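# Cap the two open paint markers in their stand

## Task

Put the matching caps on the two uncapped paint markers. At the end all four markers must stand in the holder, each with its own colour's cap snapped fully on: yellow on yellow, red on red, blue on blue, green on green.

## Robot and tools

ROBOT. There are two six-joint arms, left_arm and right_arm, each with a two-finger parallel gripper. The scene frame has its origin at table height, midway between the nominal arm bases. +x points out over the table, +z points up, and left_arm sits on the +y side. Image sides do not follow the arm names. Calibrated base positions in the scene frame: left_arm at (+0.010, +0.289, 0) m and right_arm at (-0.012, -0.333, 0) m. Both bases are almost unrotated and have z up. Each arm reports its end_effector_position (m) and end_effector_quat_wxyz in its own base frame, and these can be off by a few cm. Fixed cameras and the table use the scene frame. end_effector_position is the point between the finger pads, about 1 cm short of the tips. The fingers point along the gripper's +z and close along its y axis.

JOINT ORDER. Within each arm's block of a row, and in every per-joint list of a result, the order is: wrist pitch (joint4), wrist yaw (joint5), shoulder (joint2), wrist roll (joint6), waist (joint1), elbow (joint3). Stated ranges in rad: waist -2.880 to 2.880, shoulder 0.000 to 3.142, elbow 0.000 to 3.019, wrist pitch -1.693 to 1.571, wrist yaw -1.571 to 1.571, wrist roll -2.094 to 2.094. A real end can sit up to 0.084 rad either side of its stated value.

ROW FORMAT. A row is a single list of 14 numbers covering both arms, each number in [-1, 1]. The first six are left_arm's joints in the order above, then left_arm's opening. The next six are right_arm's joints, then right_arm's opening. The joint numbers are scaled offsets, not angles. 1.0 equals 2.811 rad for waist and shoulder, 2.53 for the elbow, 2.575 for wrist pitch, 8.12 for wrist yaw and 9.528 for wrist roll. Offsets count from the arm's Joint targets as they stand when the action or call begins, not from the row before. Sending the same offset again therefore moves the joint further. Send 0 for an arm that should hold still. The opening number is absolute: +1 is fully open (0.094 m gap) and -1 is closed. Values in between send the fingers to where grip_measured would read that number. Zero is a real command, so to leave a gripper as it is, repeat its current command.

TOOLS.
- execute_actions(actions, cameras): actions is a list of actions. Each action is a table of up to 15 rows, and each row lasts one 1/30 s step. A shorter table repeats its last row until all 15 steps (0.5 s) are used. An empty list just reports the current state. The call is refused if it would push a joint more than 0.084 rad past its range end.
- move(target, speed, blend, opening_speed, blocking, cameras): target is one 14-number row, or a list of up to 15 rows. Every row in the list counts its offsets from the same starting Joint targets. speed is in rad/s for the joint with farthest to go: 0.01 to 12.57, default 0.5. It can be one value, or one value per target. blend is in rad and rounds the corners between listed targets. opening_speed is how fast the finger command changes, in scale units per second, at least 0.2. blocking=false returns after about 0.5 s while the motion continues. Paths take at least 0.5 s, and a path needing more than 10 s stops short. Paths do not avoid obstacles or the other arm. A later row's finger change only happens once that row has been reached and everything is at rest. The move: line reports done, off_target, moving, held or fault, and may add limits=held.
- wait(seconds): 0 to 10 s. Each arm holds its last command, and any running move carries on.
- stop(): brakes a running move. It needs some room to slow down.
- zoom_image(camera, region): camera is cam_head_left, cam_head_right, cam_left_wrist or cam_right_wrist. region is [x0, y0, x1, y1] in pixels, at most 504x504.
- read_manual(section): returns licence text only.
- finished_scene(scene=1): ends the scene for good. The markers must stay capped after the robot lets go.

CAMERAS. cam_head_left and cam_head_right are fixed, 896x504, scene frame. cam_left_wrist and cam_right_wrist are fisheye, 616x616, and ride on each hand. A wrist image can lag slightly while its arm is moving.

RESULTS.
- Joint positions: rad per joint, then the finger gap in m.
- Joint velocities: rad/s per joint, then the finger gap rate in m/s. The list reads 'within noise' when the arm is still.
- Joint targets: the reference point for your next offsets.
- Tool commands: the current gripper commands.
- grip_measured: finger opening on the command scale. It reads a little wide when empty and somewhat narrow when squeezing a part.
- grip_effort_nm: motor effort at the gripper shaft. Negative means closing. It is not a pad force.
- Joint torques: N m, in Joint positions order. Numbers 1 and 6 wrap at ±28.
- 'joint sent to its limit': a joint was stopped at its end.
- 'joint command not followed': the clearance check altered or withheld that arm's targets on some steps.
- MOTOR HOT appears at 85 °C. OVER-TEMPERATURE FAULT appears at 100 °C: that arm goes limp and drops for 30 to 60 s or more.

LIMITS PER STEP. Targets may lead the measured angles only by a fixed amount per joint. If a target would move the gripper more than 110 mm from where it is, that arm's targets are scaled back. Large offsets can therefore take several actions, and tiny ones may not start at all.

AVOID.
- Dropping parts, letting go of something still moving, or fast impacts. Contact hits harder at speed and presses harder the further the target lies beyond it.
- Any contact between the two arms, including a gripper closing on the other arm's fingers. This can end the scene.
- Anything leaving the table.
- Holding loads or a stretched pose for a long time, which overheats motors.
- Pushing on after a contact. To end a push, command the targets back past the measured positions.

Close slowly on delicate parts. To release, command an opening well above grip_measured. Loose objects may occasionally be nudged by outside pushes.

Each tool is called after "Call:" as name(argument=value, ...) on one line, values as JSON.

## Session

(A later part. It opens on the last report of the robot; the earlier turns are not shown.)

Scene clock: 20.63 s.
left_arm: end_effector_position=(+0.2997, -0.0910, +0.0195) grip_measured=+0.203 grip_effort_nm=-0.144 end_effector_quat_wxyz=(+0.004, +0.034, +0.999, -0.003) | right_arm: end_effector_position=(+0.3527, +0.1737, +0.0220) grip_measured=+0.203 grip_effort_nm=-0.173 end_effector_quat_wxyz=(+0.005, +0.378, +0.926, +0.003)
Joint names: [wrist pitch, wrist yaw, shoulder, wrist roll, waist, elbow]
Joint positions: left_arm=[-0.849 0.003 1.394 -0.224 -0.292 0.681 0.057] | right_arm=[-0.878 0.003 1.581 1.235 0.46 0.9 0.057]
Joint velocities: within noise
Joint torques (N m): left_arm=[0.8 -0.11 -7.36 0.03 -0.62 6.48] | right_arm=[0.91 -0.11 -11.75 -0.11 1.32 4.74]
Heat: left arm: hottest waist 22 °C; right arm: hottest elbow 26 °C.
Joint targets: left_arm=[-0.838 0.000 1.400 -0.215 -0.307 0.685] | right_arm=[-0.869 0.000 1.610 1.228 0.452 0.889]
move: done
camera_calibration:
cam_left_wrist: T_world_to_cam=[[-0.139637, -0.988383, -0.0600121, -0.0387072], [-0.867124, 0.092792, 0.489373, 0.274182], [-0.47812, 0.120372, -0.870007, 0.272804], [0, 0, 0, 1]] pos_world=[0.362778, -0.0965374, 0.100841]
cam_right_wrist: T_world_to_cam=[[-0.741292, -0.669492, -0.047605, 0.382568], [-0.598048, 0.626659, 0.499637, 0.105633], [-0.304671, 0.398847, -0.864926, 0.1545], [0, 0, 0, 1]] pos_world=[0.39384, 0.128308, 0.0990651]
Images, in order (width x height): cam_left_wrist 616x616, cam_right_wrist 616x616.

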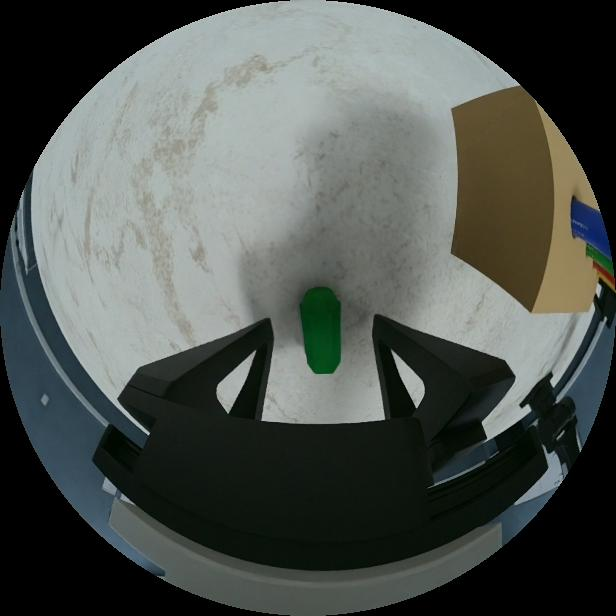

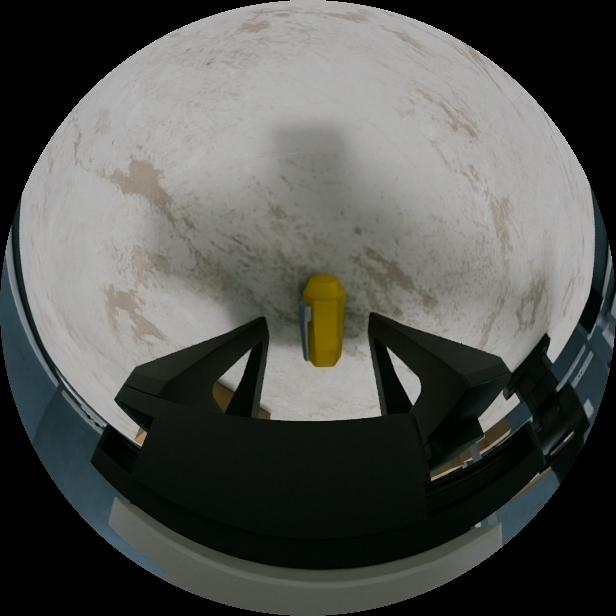

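Call:
move(target=[0.004, 0, 0.0023, 0, 0, -0.0015, 0.2, 0.0039, 0, 0, 0, -0.0057, -0.0036, 0.2], speed=0.05, cameras=["cam_left_wrist", "cam_right_wrist"])

Call:
zoom_image(camera="cam_right_wrist", region=[250, 260, 390, 400])

Call:
zoom_image(camera="cam_left_wrist", region=[250, 260, 390, 400])

Scene clock: 22.53 s.
left_arm: end_effector_position=(+0.2996, -0.0910, +0.0165) grip_measured=+0.203 grip_effort_nm=-0.139 end_effector_quat_wxyz=(+0.004, +0.034, +0.999, -0.003) | right_arm: end_effector_position=(+0.3527, +0.1677, +0.0188) grip_measured=+0.203 grip_effort_nm=-0.173 end_effector_quat_wxyz=(+0.005, +0.384, +0.923, +0.003)
Joint names: [wrist pitch, wrist yaw, shoulder, wrist roll, waist, elbow]
Joint positions: left_arm=[-0.838 0.003 1.401 -0.224 -0.292 0.677 0.057] | right_arm=[-0.868 0.003 1.582 1.235 0.446 0.889 0.057]
Joint velocities: within noise
Joint torques (N m): left_arm=[0.76 -0.11 -7.18 0.03 -0.67 6.43] | right_arm=[1.01 -0.08 -11.63 -0.11 1.08 4.79]
Heat: left arm: hottest waist 22 °C; right arm: hottest elbow 26 °C.
Joint targets: left_arm=[-0.828 0.000 1.407 -0.215 -0.307 0.681] | right_arm=[-0.858 0.000 1.611 1.227 0.436 0.879]
move: done
camera_calibration:
cam_left_wrist: T_world_to_cam=[[-0.139637, -0.988383, -0.0600121, -0.0388023], [-0.867124, 0.092792, 0.489373, 0.275554], [-0.47812, 0.120372, -0.870007, 0.270134], [0, 0, 0, 1]] pos_world=[0.362678, -0.0964374, 0.0978406]
cam_right_wrist: T_world_to_cam=[[-0.750452, -0.659246, -0.0470727, 0.379947], [-0.588894, 0.634634, 0.500444, 0.106414], [-0.300042, 0.40328, -0.864489, 0.151807], [0, 0, 0, 1]] pos_world=[0.393347, 0.121724, 0.0958665]
Images, in order (width x height): cam_left_wrist 616x616, cam_right_wrist 616x616.

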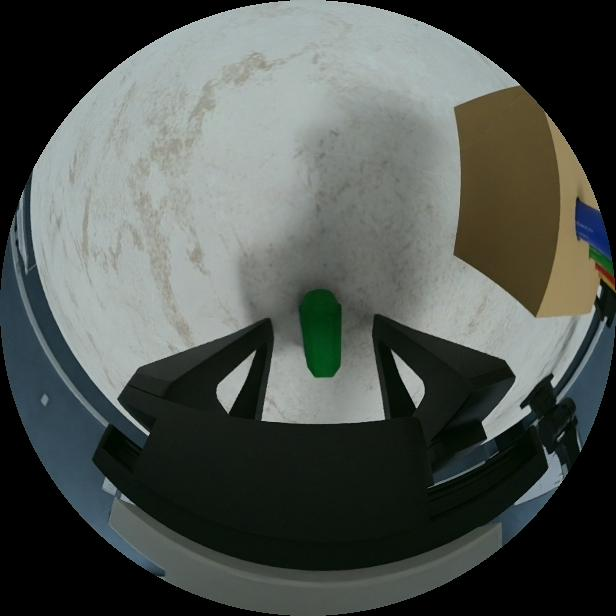

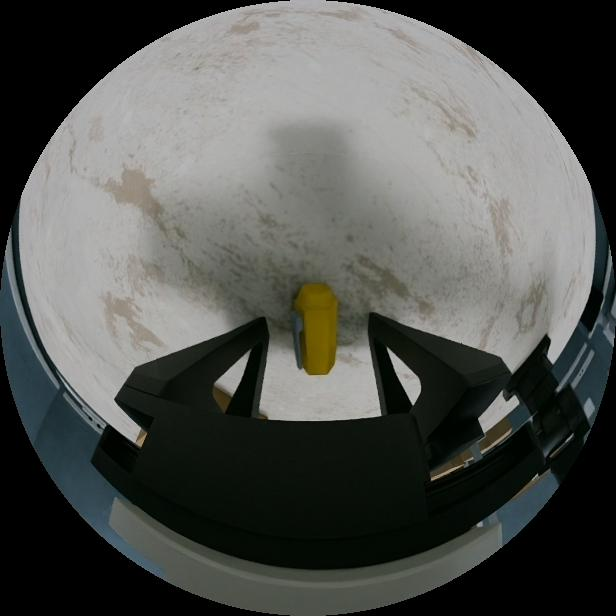

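Scaled by 3.600 from the camera's 616x616 image, which has a finer 880x880 frame.

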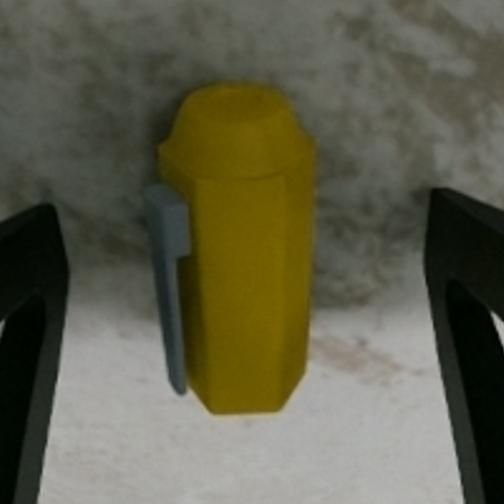

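Scaled by 3.600 from the camera's 616x616 image, which has a finer 880x880 frame.

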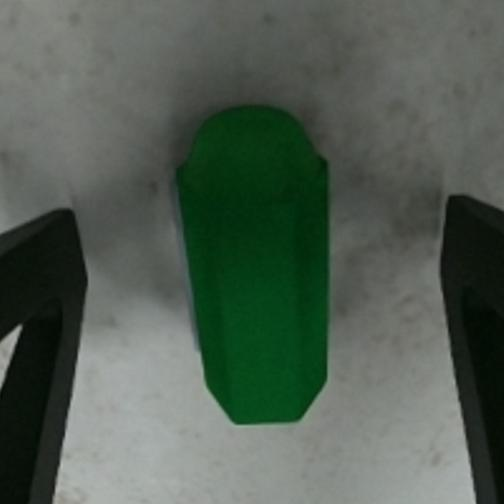

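Call:
move(target=[0.00267, 0, 0.00154, 0, 0, -0.001, 0.2, 0.00342, 0, 0.00202, 0, 0, -0.00123, 0.2], speed=0.05, cameras=["cam_left_wrist", "cam_right_wrist"])

Scene clock: 27.03 s.
left_arm: end_effector_position=(+0.3008, -0.0913, +0.0154) grip_measured=+0.203 grip_effort_nm=-0.144 end_effector_quat_wxyz=(+0.005, +0.034, +0.999, -0.003) | right_arm: end_effector_position=(+0.3543, +0.1683, +0.0185) grip_measured=+0.203 grip_effort_nm=-0.173 end_effector_quat_wxyz=(+0.007, +0.384, +0.923, +0.006)
Joint names: [wrist pitch, wrist yaw, shoulder, wrist roll, waist, elbow]
Joint positions: left_arm=[-0.831 0.003 1.405 -0.224 -0.292 0.677 0.057] | right_arm=[-0.861 0.003 1.582 1.235 0.446 0.889 0.057]
Joint velocities: within noise
Joint torques (N m): left_arm=[0.83 -0.11 -7.3 0.03 -0.62 6.22] | right_arm=[1.1 -0.07 -11.28 -0.11 1.08 4.59]
Heat: left arm: hottest waist 22 °C; right arm: hottest elbow 26 °C.
Joint targets: left_arm=[-0.821 0.000 1.411 -0.215 -0.307 0.678] | right_arm=[-0.850 0.000 1.616 1.228 0.436 0.876]
move: done
camera_calibration:
cam_left_wrist: T_world_to_cam=[[-0.139404, -0.988445, -0.0595302, -0.0391502], [-0.868562, 0.093182, 0.486741, 0.277704], [-0.475569, 0.119559, -0.871516, 0.269006], [0, 0, 0, 1]] pos_world=[0.363677, -0.0967371, 0.0969427]
cam_right_wrist: T_world_to_cam=[[-0.750429, -0.658801, -0.0532626, 0.381515], [-0.591549, 0.633502, 0.498743, 0.108328], [-0.29483, 0.405779, -0.865112, 0.149542], [0, 0, 0, 1]] pos_world=[0.394471, 0.122036, 0.0956627]
Images, in order (width x height): cam_left_wrist 616x616, cam_right_wrist 616x616.

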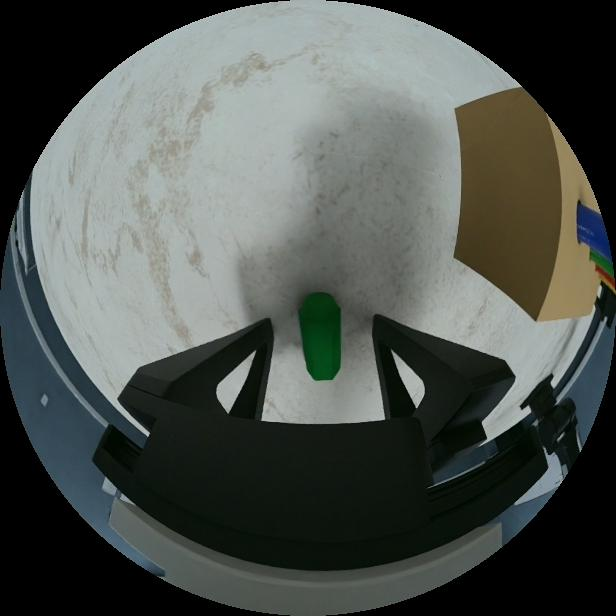

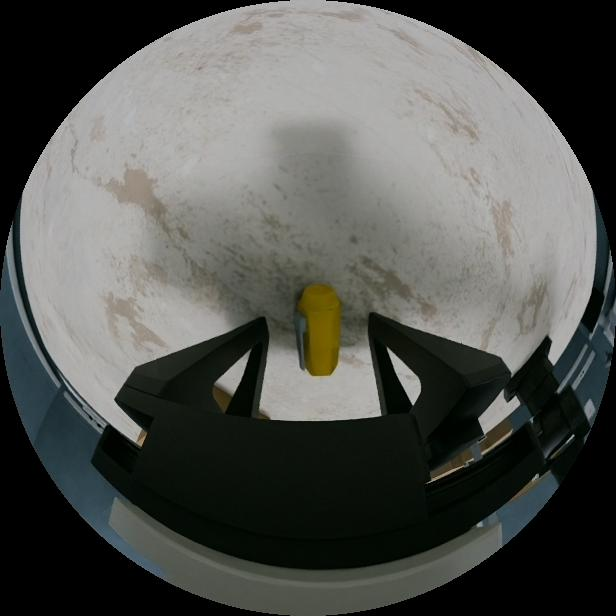

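Call:
zoom_image(camera="cam_right_wrist", region=[250, 260, 390, 400])

Call:
zoom_image(camera="cam_left_wrist", region=[250, 260, 390, 400])

Scaled by 3.600 from the camera's 616x616 image, which has a finer 880x880 frame.

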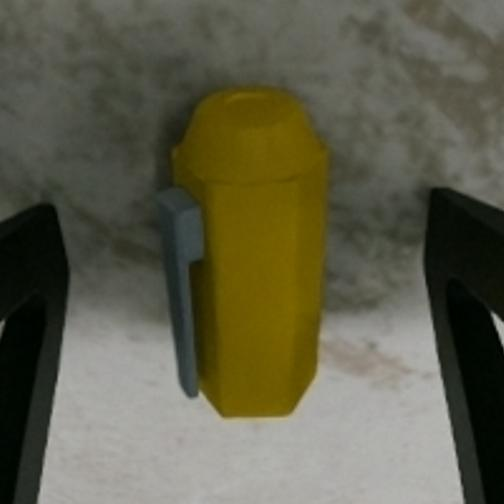

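Scaled by 3.600 from the camera's 616x616 image, which has a finer 880x880 frame.

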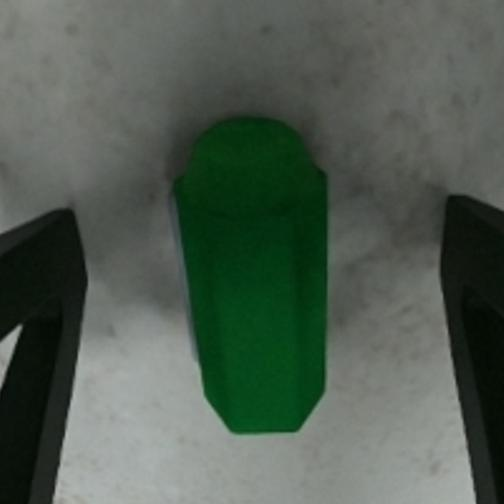

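Call:
move(target=[0.002, 0, 0.0012, 0, 0, -0.0012, 0.2, 0.0, 0, 0.0018, 0, 0, -0.0014, 0.2], speed=0.05, cameras=[])

Scene clock: 28.10 s.
left_arm: end_effector_position=(+0.2996, -0.0911, +0.0138) grip_measured=+0.203 grip_effort_nm=-0.144 end_effector_quat_wxyz=(+0.004, +0.034, +0.999, -0.003) | right_arm: end_effector_position=(+0.3542, +0.1682, +0.0183) grip_measured=+0.203 grip_effort_nm=-0.168 end_effector_quat_wxyz=(+0.007, +0.384, +0.923, +0.005)
Joint names: [wrist pitch, wrist yaw, shoulder, wrist roll, waist, elbow]
Joint positions: left_arm=[-0.828 0.003 1.407 -0.224 -0.292 0.673 0.057] | right_arm=[-0.86 0.003 1.583 1.235 0.446 0.889 0.057]
Joint velocities: within noise
Joint torques (N m): left_arm=[0.76 -0.11 -7.12 0.03 -0.67 6.26] | right_arm=[1.07 -0.08 -10.81 -0.11 1.14 4.37]
Heat: left arm: hottest waist 22 °C; right arm: hottest elbow 26 °C.
Joint targets: left_arm=[-0.816 0.000 1.415 -0.215 -0.307 0.675] | right_arm=[-0.850 0.000 1.621 1.227 0.436 0.873]
move: off_target (right_arm); right_arm: the shoulder is farthest, 0.038 rad from its target
No camera images: "cameras" was empty.

Call:
move(target=[0.0027, 0, 0.0016, 0, 0, -0.001, 0.2, 0.0, 0, -0.0036, 0, 0, 0.002, 0.2], speed=0.05, cameras=[])

Scene clock: 29.50 s.
left_arm: end_effector_position=(+0.3006, -0.0913, +0.0137) grip_measured=+0.203 grip_effort_nm=-0.139 end_effector_quat_wxyz=(+0.006, +0.034, +0.999, -0.003) | right_arm: end_effector_position=(+0.3542, +0.1682, +0.0183) grip_measured=+0.203 grip_effort_nm=-0.168 end_effector_quat_wxyz=(+0.007, +0.384, +0.923, +0.005)
Joint names: [wrist pitch, wrist yaw, shoulder, wrist roll, waist, elbow]
Joint positions: left_arm=[-0.823 0.003 1.407 -0.224 -0.292 0.673 0.057] | right_arm=[-0.86 0.003 1.583 1.235 0.446 0.889 0.057]
Joint velocities: within noise
Joint torques (N m): left_arm=[0.91 -0.1 -6.89 0.03 -0.62 6.05] | right_arm=[1.06 -0.07 -11.75 -0.1 1.14 4.7]
Heat: left arm: hottest waist 22 °C; right arm: hottest elbow 26 °C.
Joint targets: left_arm=[-0.809 0.001 1.419 -0.215 -0.307 0.673] | right_arm=[-0.850 0.000 1.611 1.227 0.436 0.878]
move: done
No camera images: "cameras" was empty.

Call:
move(target=[0, 0, -0.0015, 0, 0, 0, -0.8, 0.0, 0, 0, 0, 0, 0, -0.8], speed=0.05, opening_speed=0.4, cameras=["cam_left_wrist", "cam_right_wrist"])

Call:
zoom_image(camera="cam_right_wrist", region=[250, 260, 390, 400])

Call:
zoom_image(camera="cam_left_wrist", region=[250, 260, 390, 400])

Scene clock: 32.37 s.
left_arm: end_effector_position=(+0.3013, -0.0912, +0.0135) grip_measured=-0.564 grip_effort_nm=-1.028 end_effector_quat_wxyz=(+0.008, +0.034, +0.999, -0.003) | right_arm: end_effector_position=(+0.3550, +0.1688, +0.0183) grip_measured=-0.581 grip_effort_nm=-1.053 end_effector_quat_wxyz=(+0.007, +0.384, +0.923, +0.007)
Joint names: [wrist pitch, wrist yaw, shoulder, wrist roll, waist, elbow]
Joint positions: left_arm=[-0.819 0.001 1.407 -0.224 -0.292 0.673 0.02] | right_arm=[-0.856 0.001 1.583 1.235 0.446 0.889 0.02]
Joint velocities: within noise
Joint torques (N m): left_arm=[0.79 -0.03 -7.12 0.03 -0.62 6.11] | right_arm=[0.94 -0.03 -11.81 -0.11 1.14 4.71]
Heat: left arm: hottest waist 22 °C; right arm: hottest elbow 26 °C.
Joint targets: left_arm=[-0.809 0.001 1.415 -0.215 -0.307 0.673] | right_arm=[-0.850 0.000 1.611 1.227 0.436 0.878]
move: done
camera_calibration:
cam_left_wrist: T_world_to_cam=[[-0.139442, -0.988376, -0.0605765, -0.0391257], [-0.871264, 0.0933872, 0.481849, 0.279947], [-0.47059, 0.119968, -0.874158, 0.266098], [0, 0, 0, 1]] pos_world=[0.363675, -0.0967376, 0.0953491]
cam_right_wrist: T_world_to_cam=[[-0.749997, -0.658992, -0.0568696, 0.38228], [-0.593136, 0.632004, 0.498759, 0.10922], [-0.292736, 0.407799, -0.864873, 0.148226], [0, 0, 0, 1]] pos_world=[0.394882, 0.122446, 0.0954621]
Images, in order (width x height): cam_left_wrist 616x616, cam_right_wrist 616x616.

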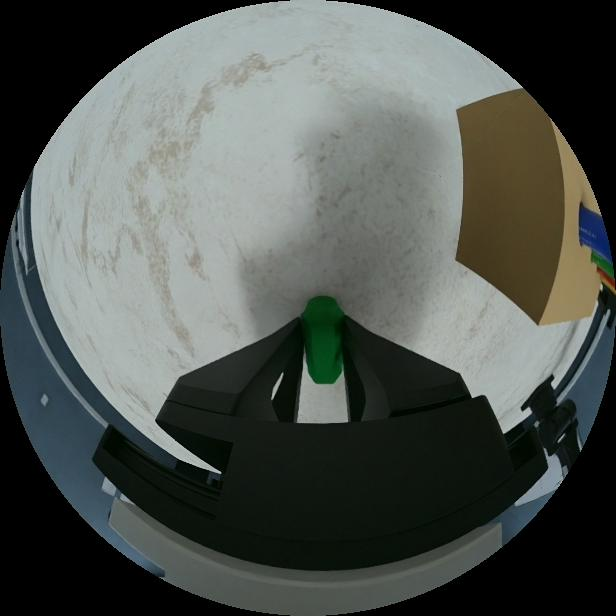

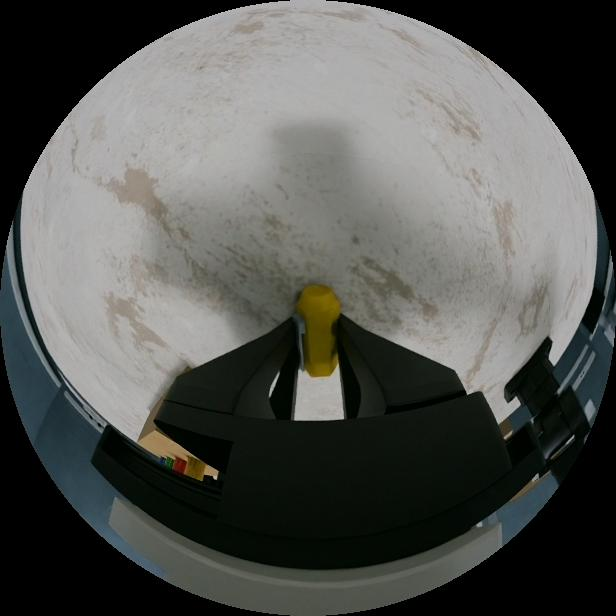

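Scaled by 3.600 from the camera's 616x616 image, which has a finer 880x880 frame.

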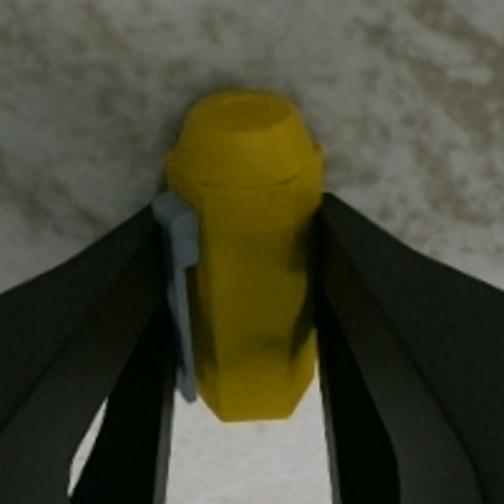

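Scaled by 3.600 from the camera's 616x616 image, which has a finer 880x880 frame.

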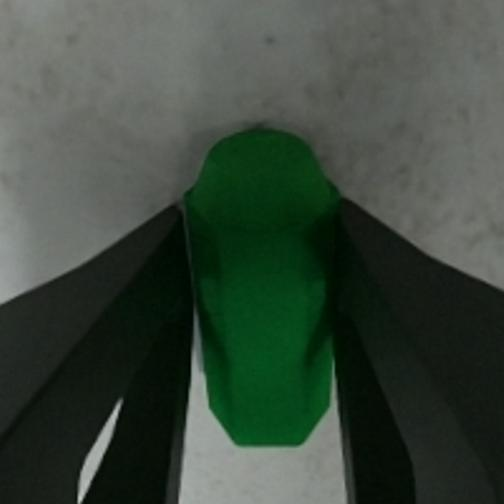

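Call:
move(target=[-0.12427, 0, -0.05749, 0, 0, 0.07036, -0.8, -0.1113, 0, -0.05468, 0, 0, 0.06759, -0.8], speed=0.3)

Scene clock: 35.80 s.
left_arm: end_effector_position=(+0.2993, -0.0906, +0.0974) grip_measured=-0.564 grip_effort_nm=-1.033 end_effector_quat_wxyz=(-0.004, +0.034, +0.999, +0.001) | right_arm: end_effector_position=(+0.3520, +0.1674, +0.0999) grip_measured=-0.582 grip_effort_nm=-1.057 end_effector_quat_wxyz=(-0.004, +0.384, +0.923, -0.006)
Joint names: [wrist pitch, wrist yaw, shoulder, wrist roll, waist, elbow]
Joint positions: left_arm=[-1.121 0.001 1.264 -0.224 -0.292 0.806 0.02] | right_arm=[-1.128 0.001 1.468 1.235 0.446 1.011 0.02]
Joint velocities: within noise
Joint torques (N m): left_arm=[0.13 -0.03 -7.71 0.03 -0.62 10.85] | right_arm=[0.31 -0.03 -14.8 -0.1 1.08 9.03]
Heat: left arm: hottest waist 22 °C; right arm: hottest elbow 26 °C.
Joint targets: left_arm=[-1.129 0.001 1.253 -0.215 -0.307 0.851] | right_arm=[-1.136 0.000 1.457 1.227 0.436 1.049]
move: off_target (left_arm, right_arm); left_arm: the elbow is farthest, 0.045 rad from its target; right_arm: the elbow is farthest, 0.038 rad from its target
camera_calibration:
cam_left_wrist: T_world_to_cam=[[-0.140965, -0.987913, -0.0644708, -0.0328458], [-0.859239, 0.0897368, 0.503643, 0.231659], [-0.49177, 0.126392, -0.861503, 0.344192], [0, 0, 0, 1]] pos_world=[0.363683, -0.0967401, 0.177731]
cam_right_wrist: T_world_to_cam=[[-0.751244, -0.659592, -0.0238959, 0.381063], [-0.577545, 0.639409, 0.507541, 0.0601091], [-0.31949, 0.395088, -0.861296, 0.229637], [0, 0, 0, 1]] pos_world=[0.394354, 0.122185, 0.176384]

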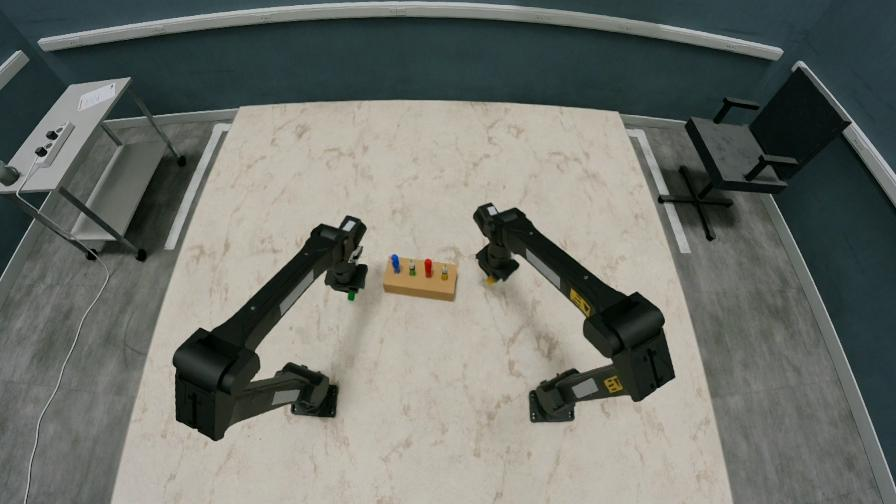

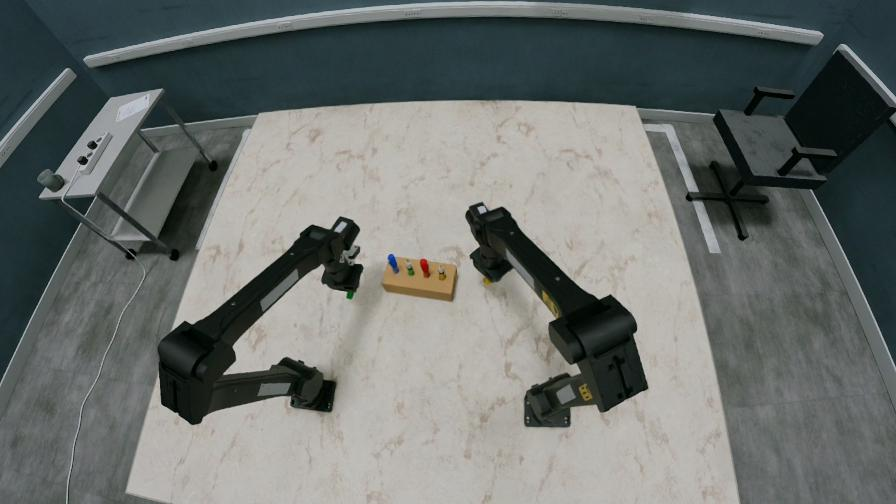

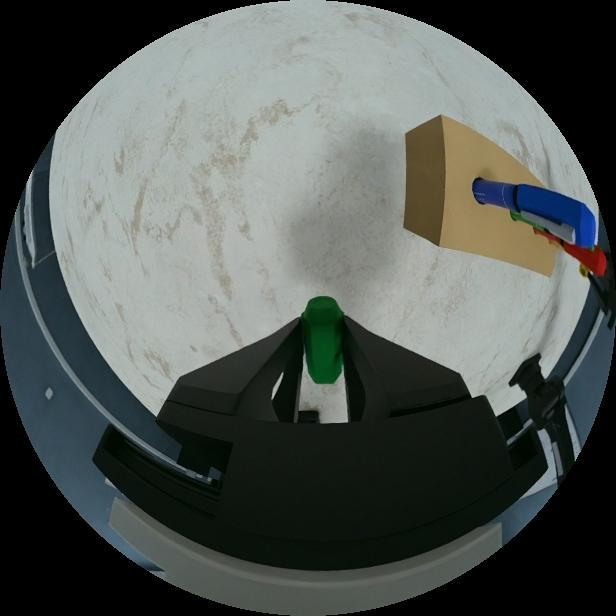

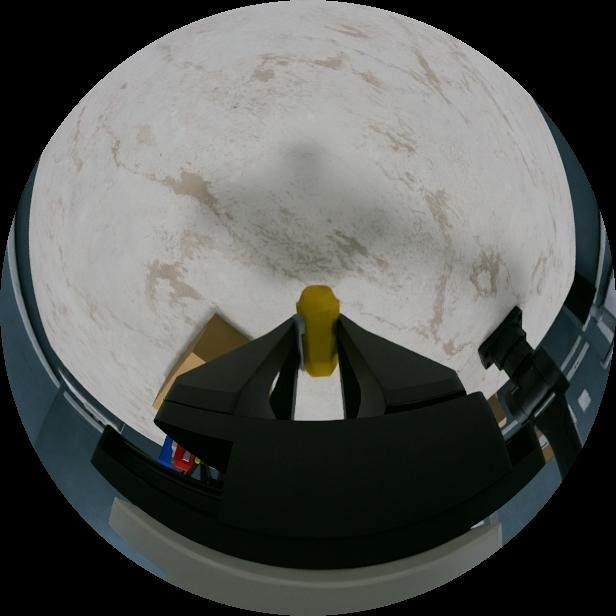

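Call:
move(target=[[0.70854, -0.01244, -0.03486, 0.02361, 0.05052, -0.15059, -0.8, 0, 0, 0, 0, 0, 0, -0.8], [0.72932, -0.08424, -0.02526, 0.02361, -0.19139, -0.15652, -0.8, 0, 0, 0, 0, 0, 0, -0.8]], speed=0.8, blend=0.1)

Scene clock: 41.47 s.
left_arm: end_effector_position=(+0.3706, -0.2471, +0.2531) grip_measured=-0.564 grip_effort_nm=-1.028 end_effector_quat_wxyz=(+0.706, +0.053, +0.704, -0.054) | right_arm: end_effector_position=(+0.3520, +0.1674, +0.0999) grip_measured=-0.582 grip_effort_nm=-1.057 end_effector_quat_wxyz=(-0.004, +0.384, +0.923, -0.006)
Joint names: [wrist pitch, wrist yaw, shoulder, wrist roll, waist, elbow]
Joint positions: left_arm=[0.73 -0.681 1.176 0.001 -0.832 0.45 0.02] | right_arm=[-1.128 0.001 1.468 1.235 0.446 1.011 0.02]
Joint velocities: within noise
Joint torques (N m): left_arm=[2.39 -0.13 -5.54 0.03 -0.44 7.73] | right_arm=[0.34 -0.03 -14.74 -0.1 1.14 9.03]
Heat: left arm: hottest waist 22 °C; right arm: hottest elbow 26 °C.
Joint targets: left_arm=[0.749 -0.684 1.182 0.010 -0.845 0.455] | right_arm=[-1.136 0.000 1.457 1.227 0.436 1.049]
move: off_target (right_arm); right_arm: the elbow is farthest, 0.038 rad from its target
camera_calibration:
cam_left_wrist: T_world_to_cam=[[-0.0866323, -0.99365, -0.0718001, -0.187022], [-0.483923, 0.104969, -0.868792, 0.440642], [0.870812, -0.0405198, -0.489943, -0.107158], [0, 0, 0, 1]] pos_world=[0.290349, -0.23643, 0.316897]
cam_right_wrist: T_world_to_cam=[[-0.751256, -0.659594, -0.0234768, 0.380851], [-0.577366, 0.639535, 0.507586, 0.0600211], [-0.319786, 0.394882, -0.861281, 0.229784], [0, 0, 0, 1]] pos_world=[0.394253, 0.122084, 0.176384]

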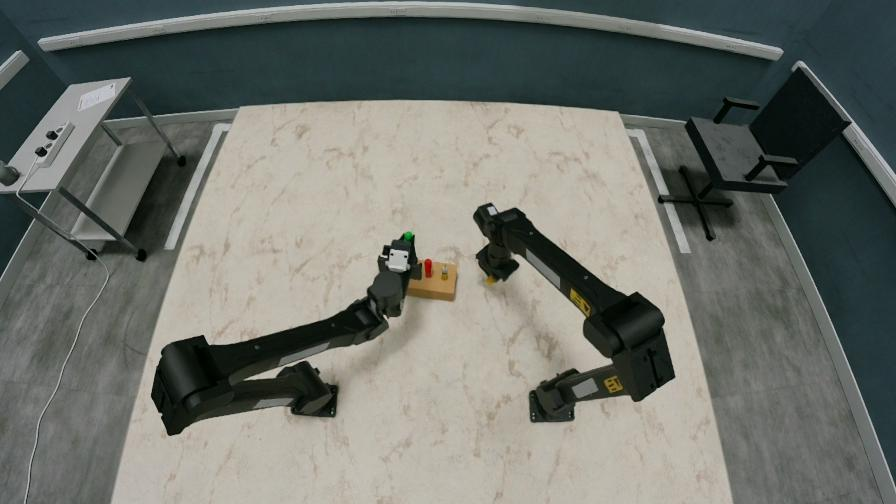

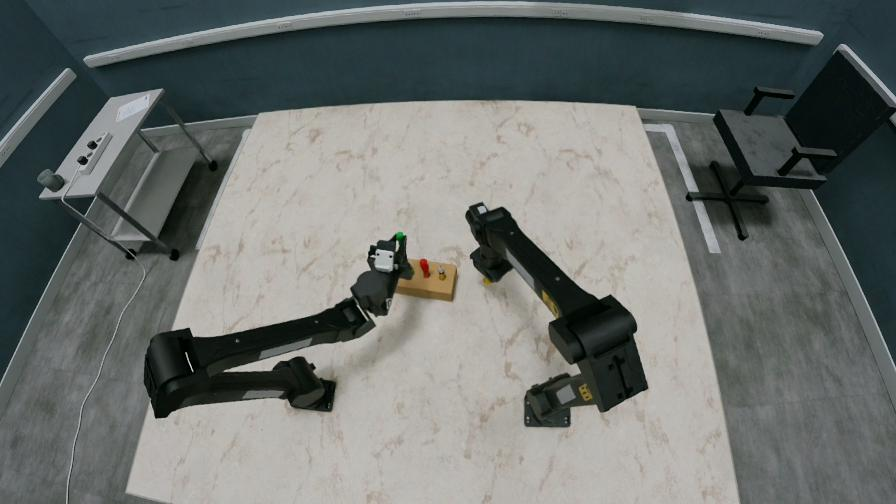

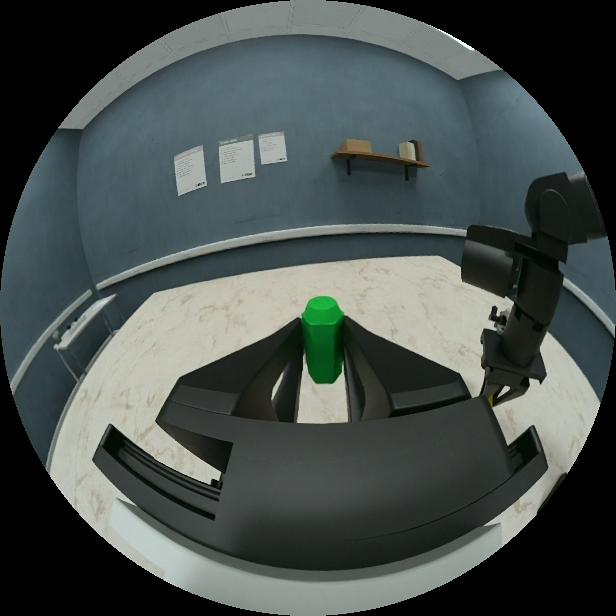

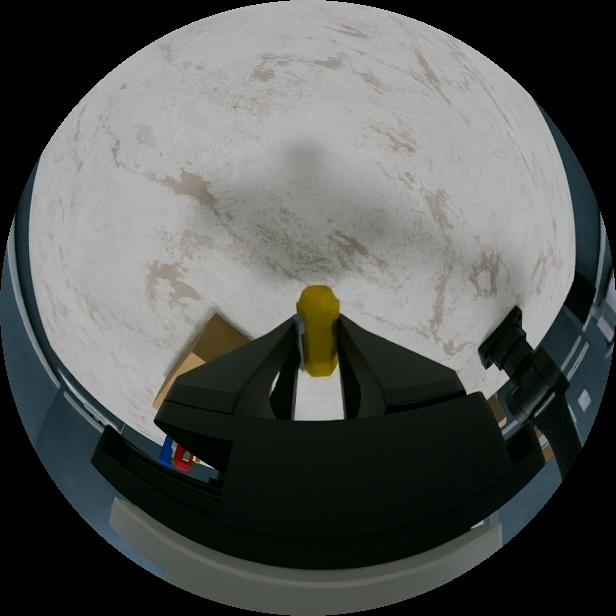

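Call:
zoom_image(camera="cam_left_wrist", region=[260, 280, 390, 430])

Call:
zoom_image(camera="cam_head_left", region=[350, 210, 500, 320])

Call:
zoom_image(camera="cam_head_right", region=[350, 210, 500, 320])

Scaled by 3.360 from the camera's 616x616 image, which has a finer 880x880 frame.

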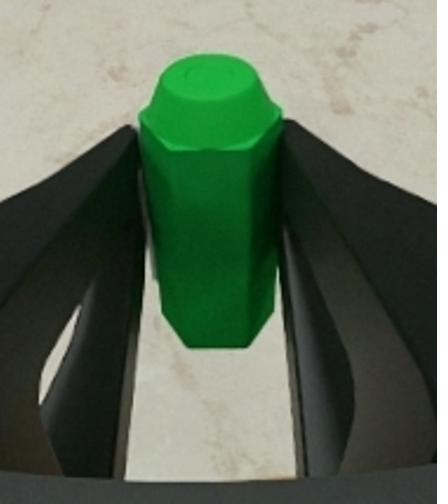

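Scaled by 3.360 from the camera's 896x504 image, which has a finer 1280x720 frame.

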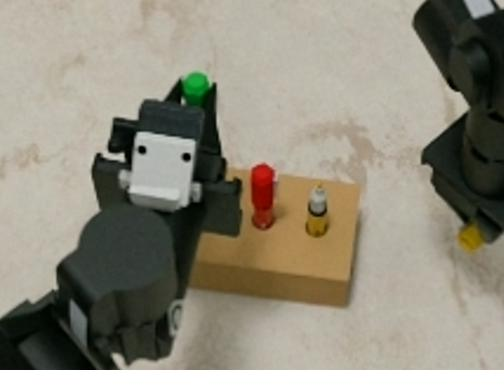

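Scaled by 3.360 from the camera's 896x504 image, which has a finer 1280x720 frame.

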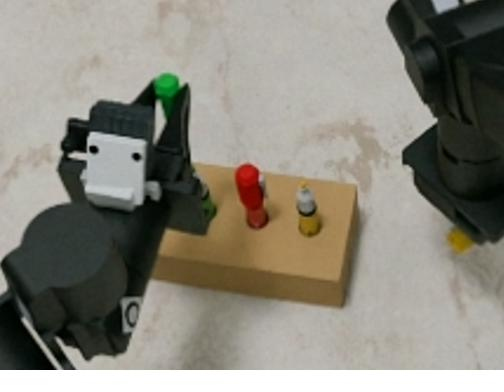

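Call:
move(target=[0.0835, 0, 0.06048, 0, 0, -0.02016, -0.8, 0, 0, 0, 0, 0, 0, -0.8], speed=0.25)

Call:
zoom_image(camera="cam_left_wrist", region=[270, 350, 370, 430])

Scene clock: 44.13 s.
left_arm: end_effector_position=(+0.3724, -0.2489, +0.2032) grip_measured=-0.564 grip_effort_nm=-1.028 end_effector_quat_wxyz=(+0.704, +0.055, +0.706, -0.052) | right_arm: end_effector_position=(+0.3520, +0.1674, +0.0999) grip_measured=-0.582 grip_effort_nm=-1.057 end_effector_quat_wxyz=(-0.004, +0.384, +0.923, -0.006)
Joint names: [wrist pitch, wrist yaw, shoulder, wrist roll, waist, elbow]
Joint positions: left_arm=[0.944 -0.681 1.349 0.001 -0.832 0.399 0.02] | right_arm=[-1.128 0.001 1.468 1.235 0.446 1.011 0.02]
Joint velocities: within noise
Joint torques (N m): left_arm=[2.37 -0.13 -6.53 0.03 -0.44 6.34] | right_arm=[0.32 -0.03 -14.74 -0.11 1.08 9.01]
Heat: left arm: hottest waist 22 °C; right arm: hottest elbow 26 °C.
Joint targets: left_arm=[0.964 -0.684 1.352 0.010 -0.845 0.404] | right_arm=[-1.136 0.000 1.457 1.227 0.436 1.049]
move: off_target (right_arm); right_arm: the elbow is farthest, 0.038 rad from its target
camera_calibration:
cam_left_wrist: T_world_to_cam=[[-0.0866218, -0.993246, -0.077201, -0.19104], [-0.488672, 0.109891, -0.865519, 0.400669], [0.868157, -0.0372469, -0.494891, -0.130398], [0, 0, 0, 1]] pos_world=[0.292454, -0.238636, 0.267505]
cam_right_wrist: T_world_to_cam=[[-0.751256, -0.659594, -0.0234768, 0.380851], [-0.577366, 0.639535, 0.507586, 0.0600211], [-0.319786, 0.394882, -0.861281, 0.229784], [0, 0, 0, 1]] pos_world=[0.394253, 0.122084, 0.176384]

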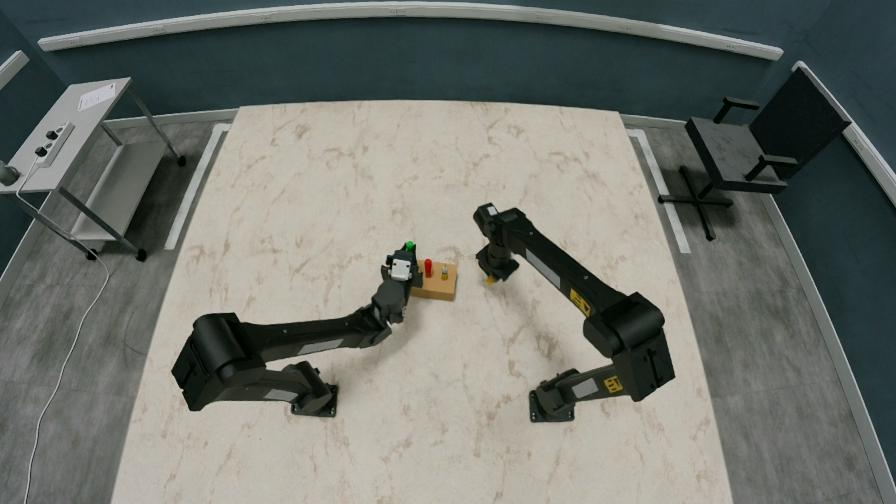

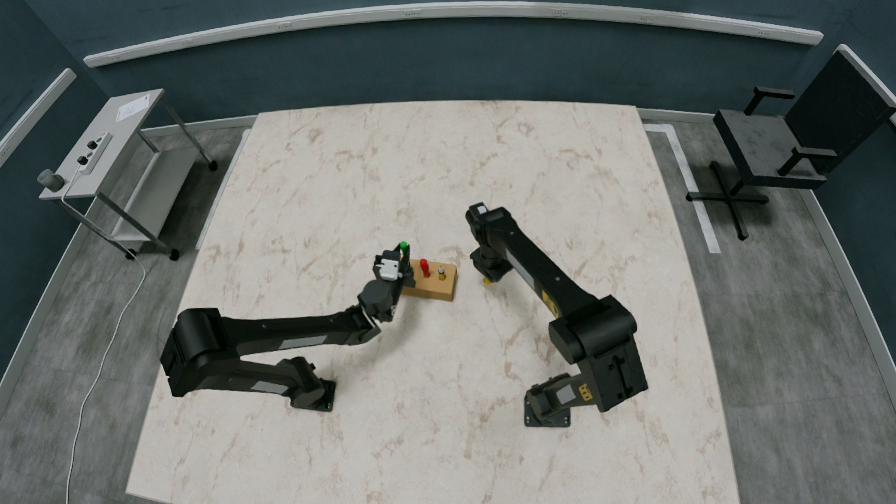

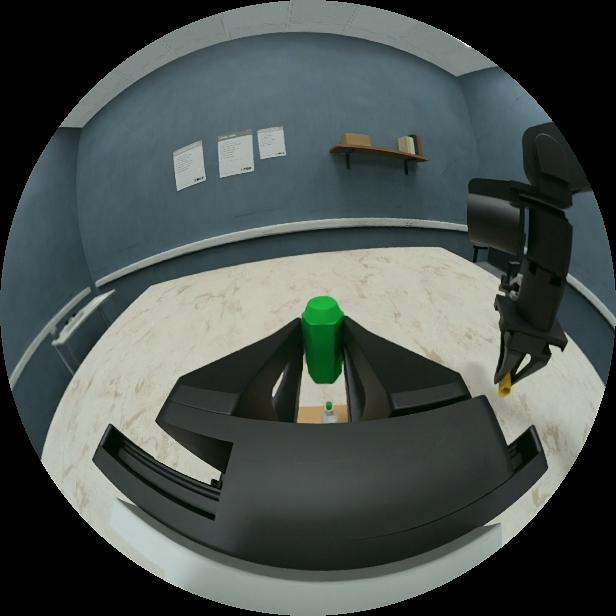

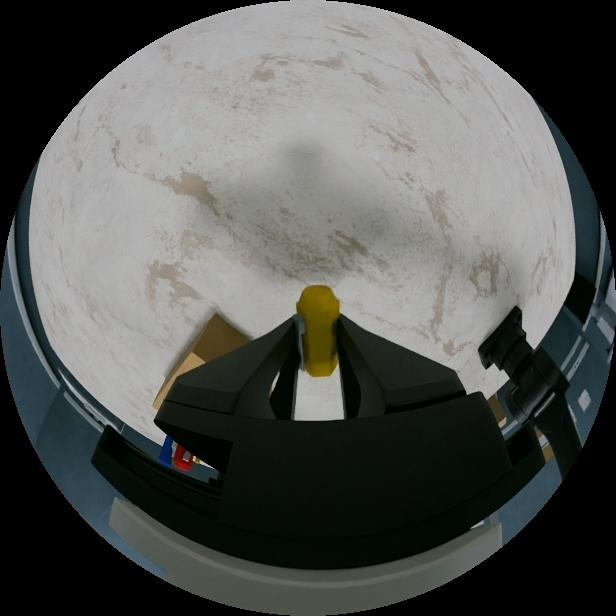

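Scaled by 5.040 from the camera's 616x616 image, which has a finer 880x880 frame.

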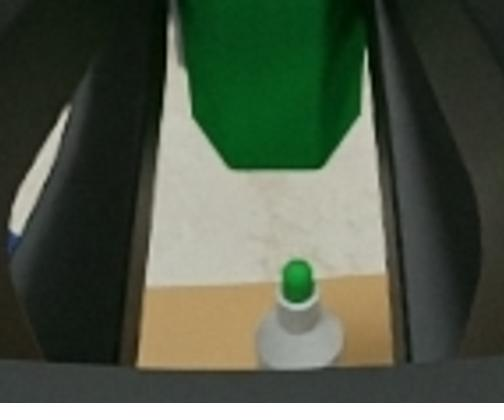

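Call:
move(target=[0.03247, -0.0008, 0.02472, 0, -0.00231, -0.0036, -0.8, 0, 0, 0, 0, 0, 0, -0.8], speed=0.15, cameras=["cam_left_wrist", "cam_head_left", "cam_head_right"])

Call:
zoom_image(camera="cam_left_wrist", region=[270, 350, 370, 430])

Scene clock: 45.87 s.
left_arm: end_effector_position=(+0.3729, -0.2510, +0.1893) grip_measured=-0.564 grip_effort_nm=-1.033 end_effector_quat_wxyz=(+0.706, +0.052, +0.704, -0.053) | right_arm: end_effector_position=(+0.3520, +0.1674, +0.0999) grip_measured=-0.582 grip_effort_nm=-1.057 end_effector_quat_wxyz=(-0.004, +0.384, +0.923, -0.006)
Joint names: [wrist pitch, wrist yaw, shoulder, wrist roll, waist, elbow]
Joint positions: left_arm=[1.028 -0.687 1.416 0.001 -0.836 0.392 0.02] | right_arm=[-1.128 0.001 1.468 1.235 0.446 1.011 0.02]
Joint velocities: within noise
Joint torques (N m): left_arm=[2.35 -0.13 -6.83 0.03 -0.62 5.72] | right_arm=[0.34 -0.04 -14.74 -0.1 1.2 9.02]
Heat: left arm: hottest waist 22 °C; right arm: hottest elbow 26 °C.
Joint targets: left_arm=[1.048 -0.690 1.421 0.010 -0.851 0.395] | right_arm=[-1.136 0.000 1.457 1.227 0.436 1.049]
move: off_target (right_arm); right_arm: the elbow is farthest, 0.038 rad from its target
camera_calibration:
cam_left_wrist: T_world_to_cam=[[-0.0843608, -0.993868, -0.0714756, -0.196286], [-0.483966, 0.103571, -0.868936, 0.386419], [0.871011, -0.0387123, -0.489736, -0.140171], [0, 0, 0, 1]] pos_world=[0.292546, -0.24053, 0.253097]
Images, in order (width x height): cam_head_left 896x504, cam_head_right 896x504, cam_left_wrist 616x616.

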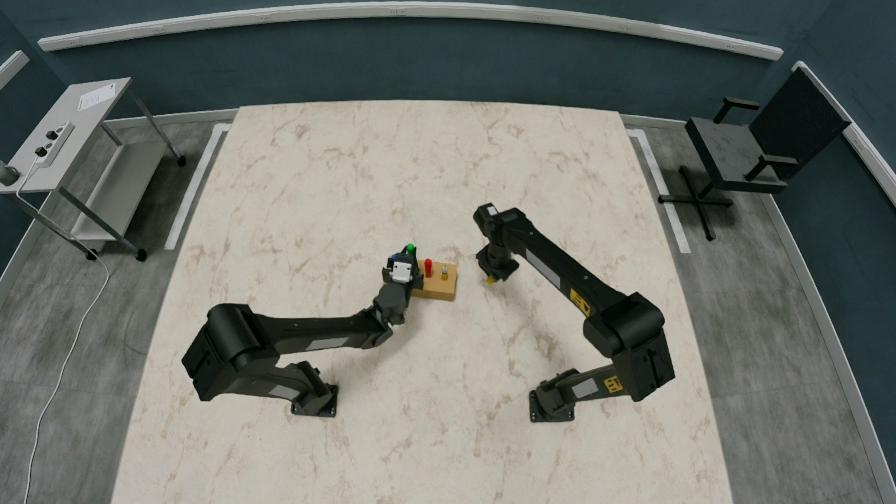

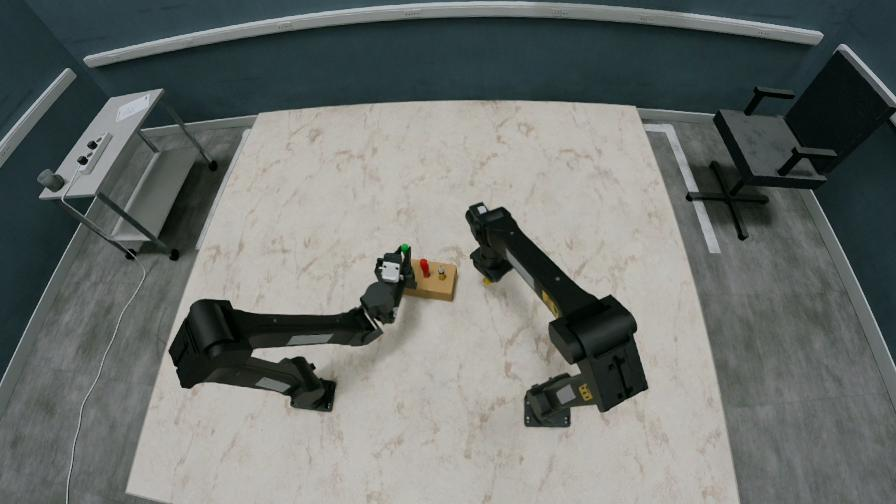

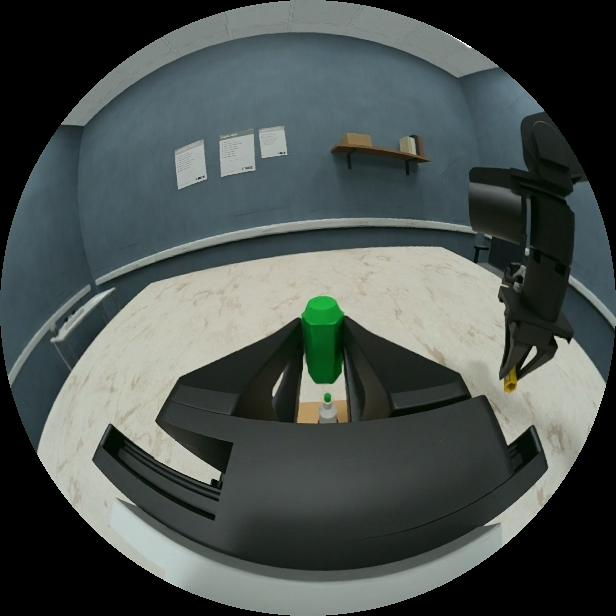

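Scaled by 5.040 from the camera's 616x616 image, which has a finer 880x880 frame.

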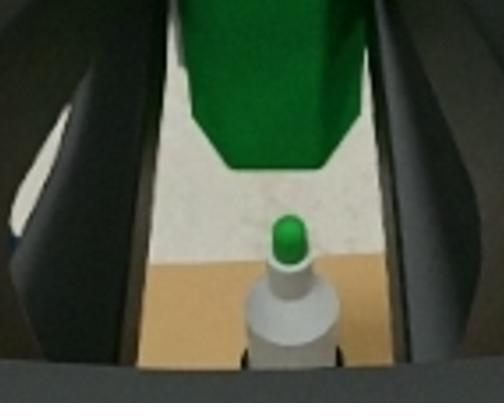

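Call:
zoom_image(camera="cam_head_left", region=[380, 225, 460, 285])

Call:
zoom_image(camera="cam_head_right", region=[380, 225, 460, 285])

Scaled by 6.300 from the camera's 896x504 image, which has a finer 1280x720 frame.

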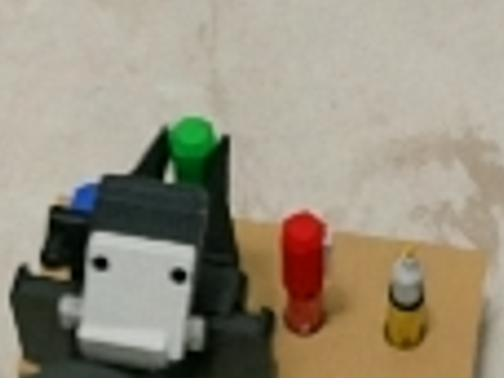

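Scaled by 6.300 from the camera's 896x504 image, which has a finer 1280x720 frame.

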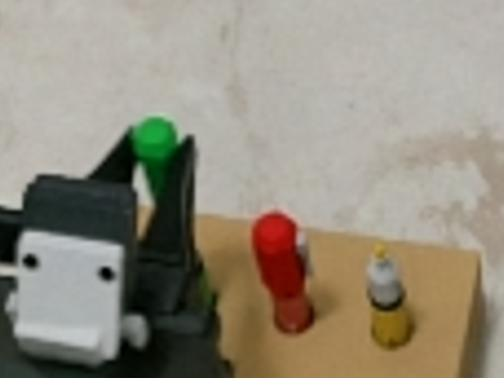

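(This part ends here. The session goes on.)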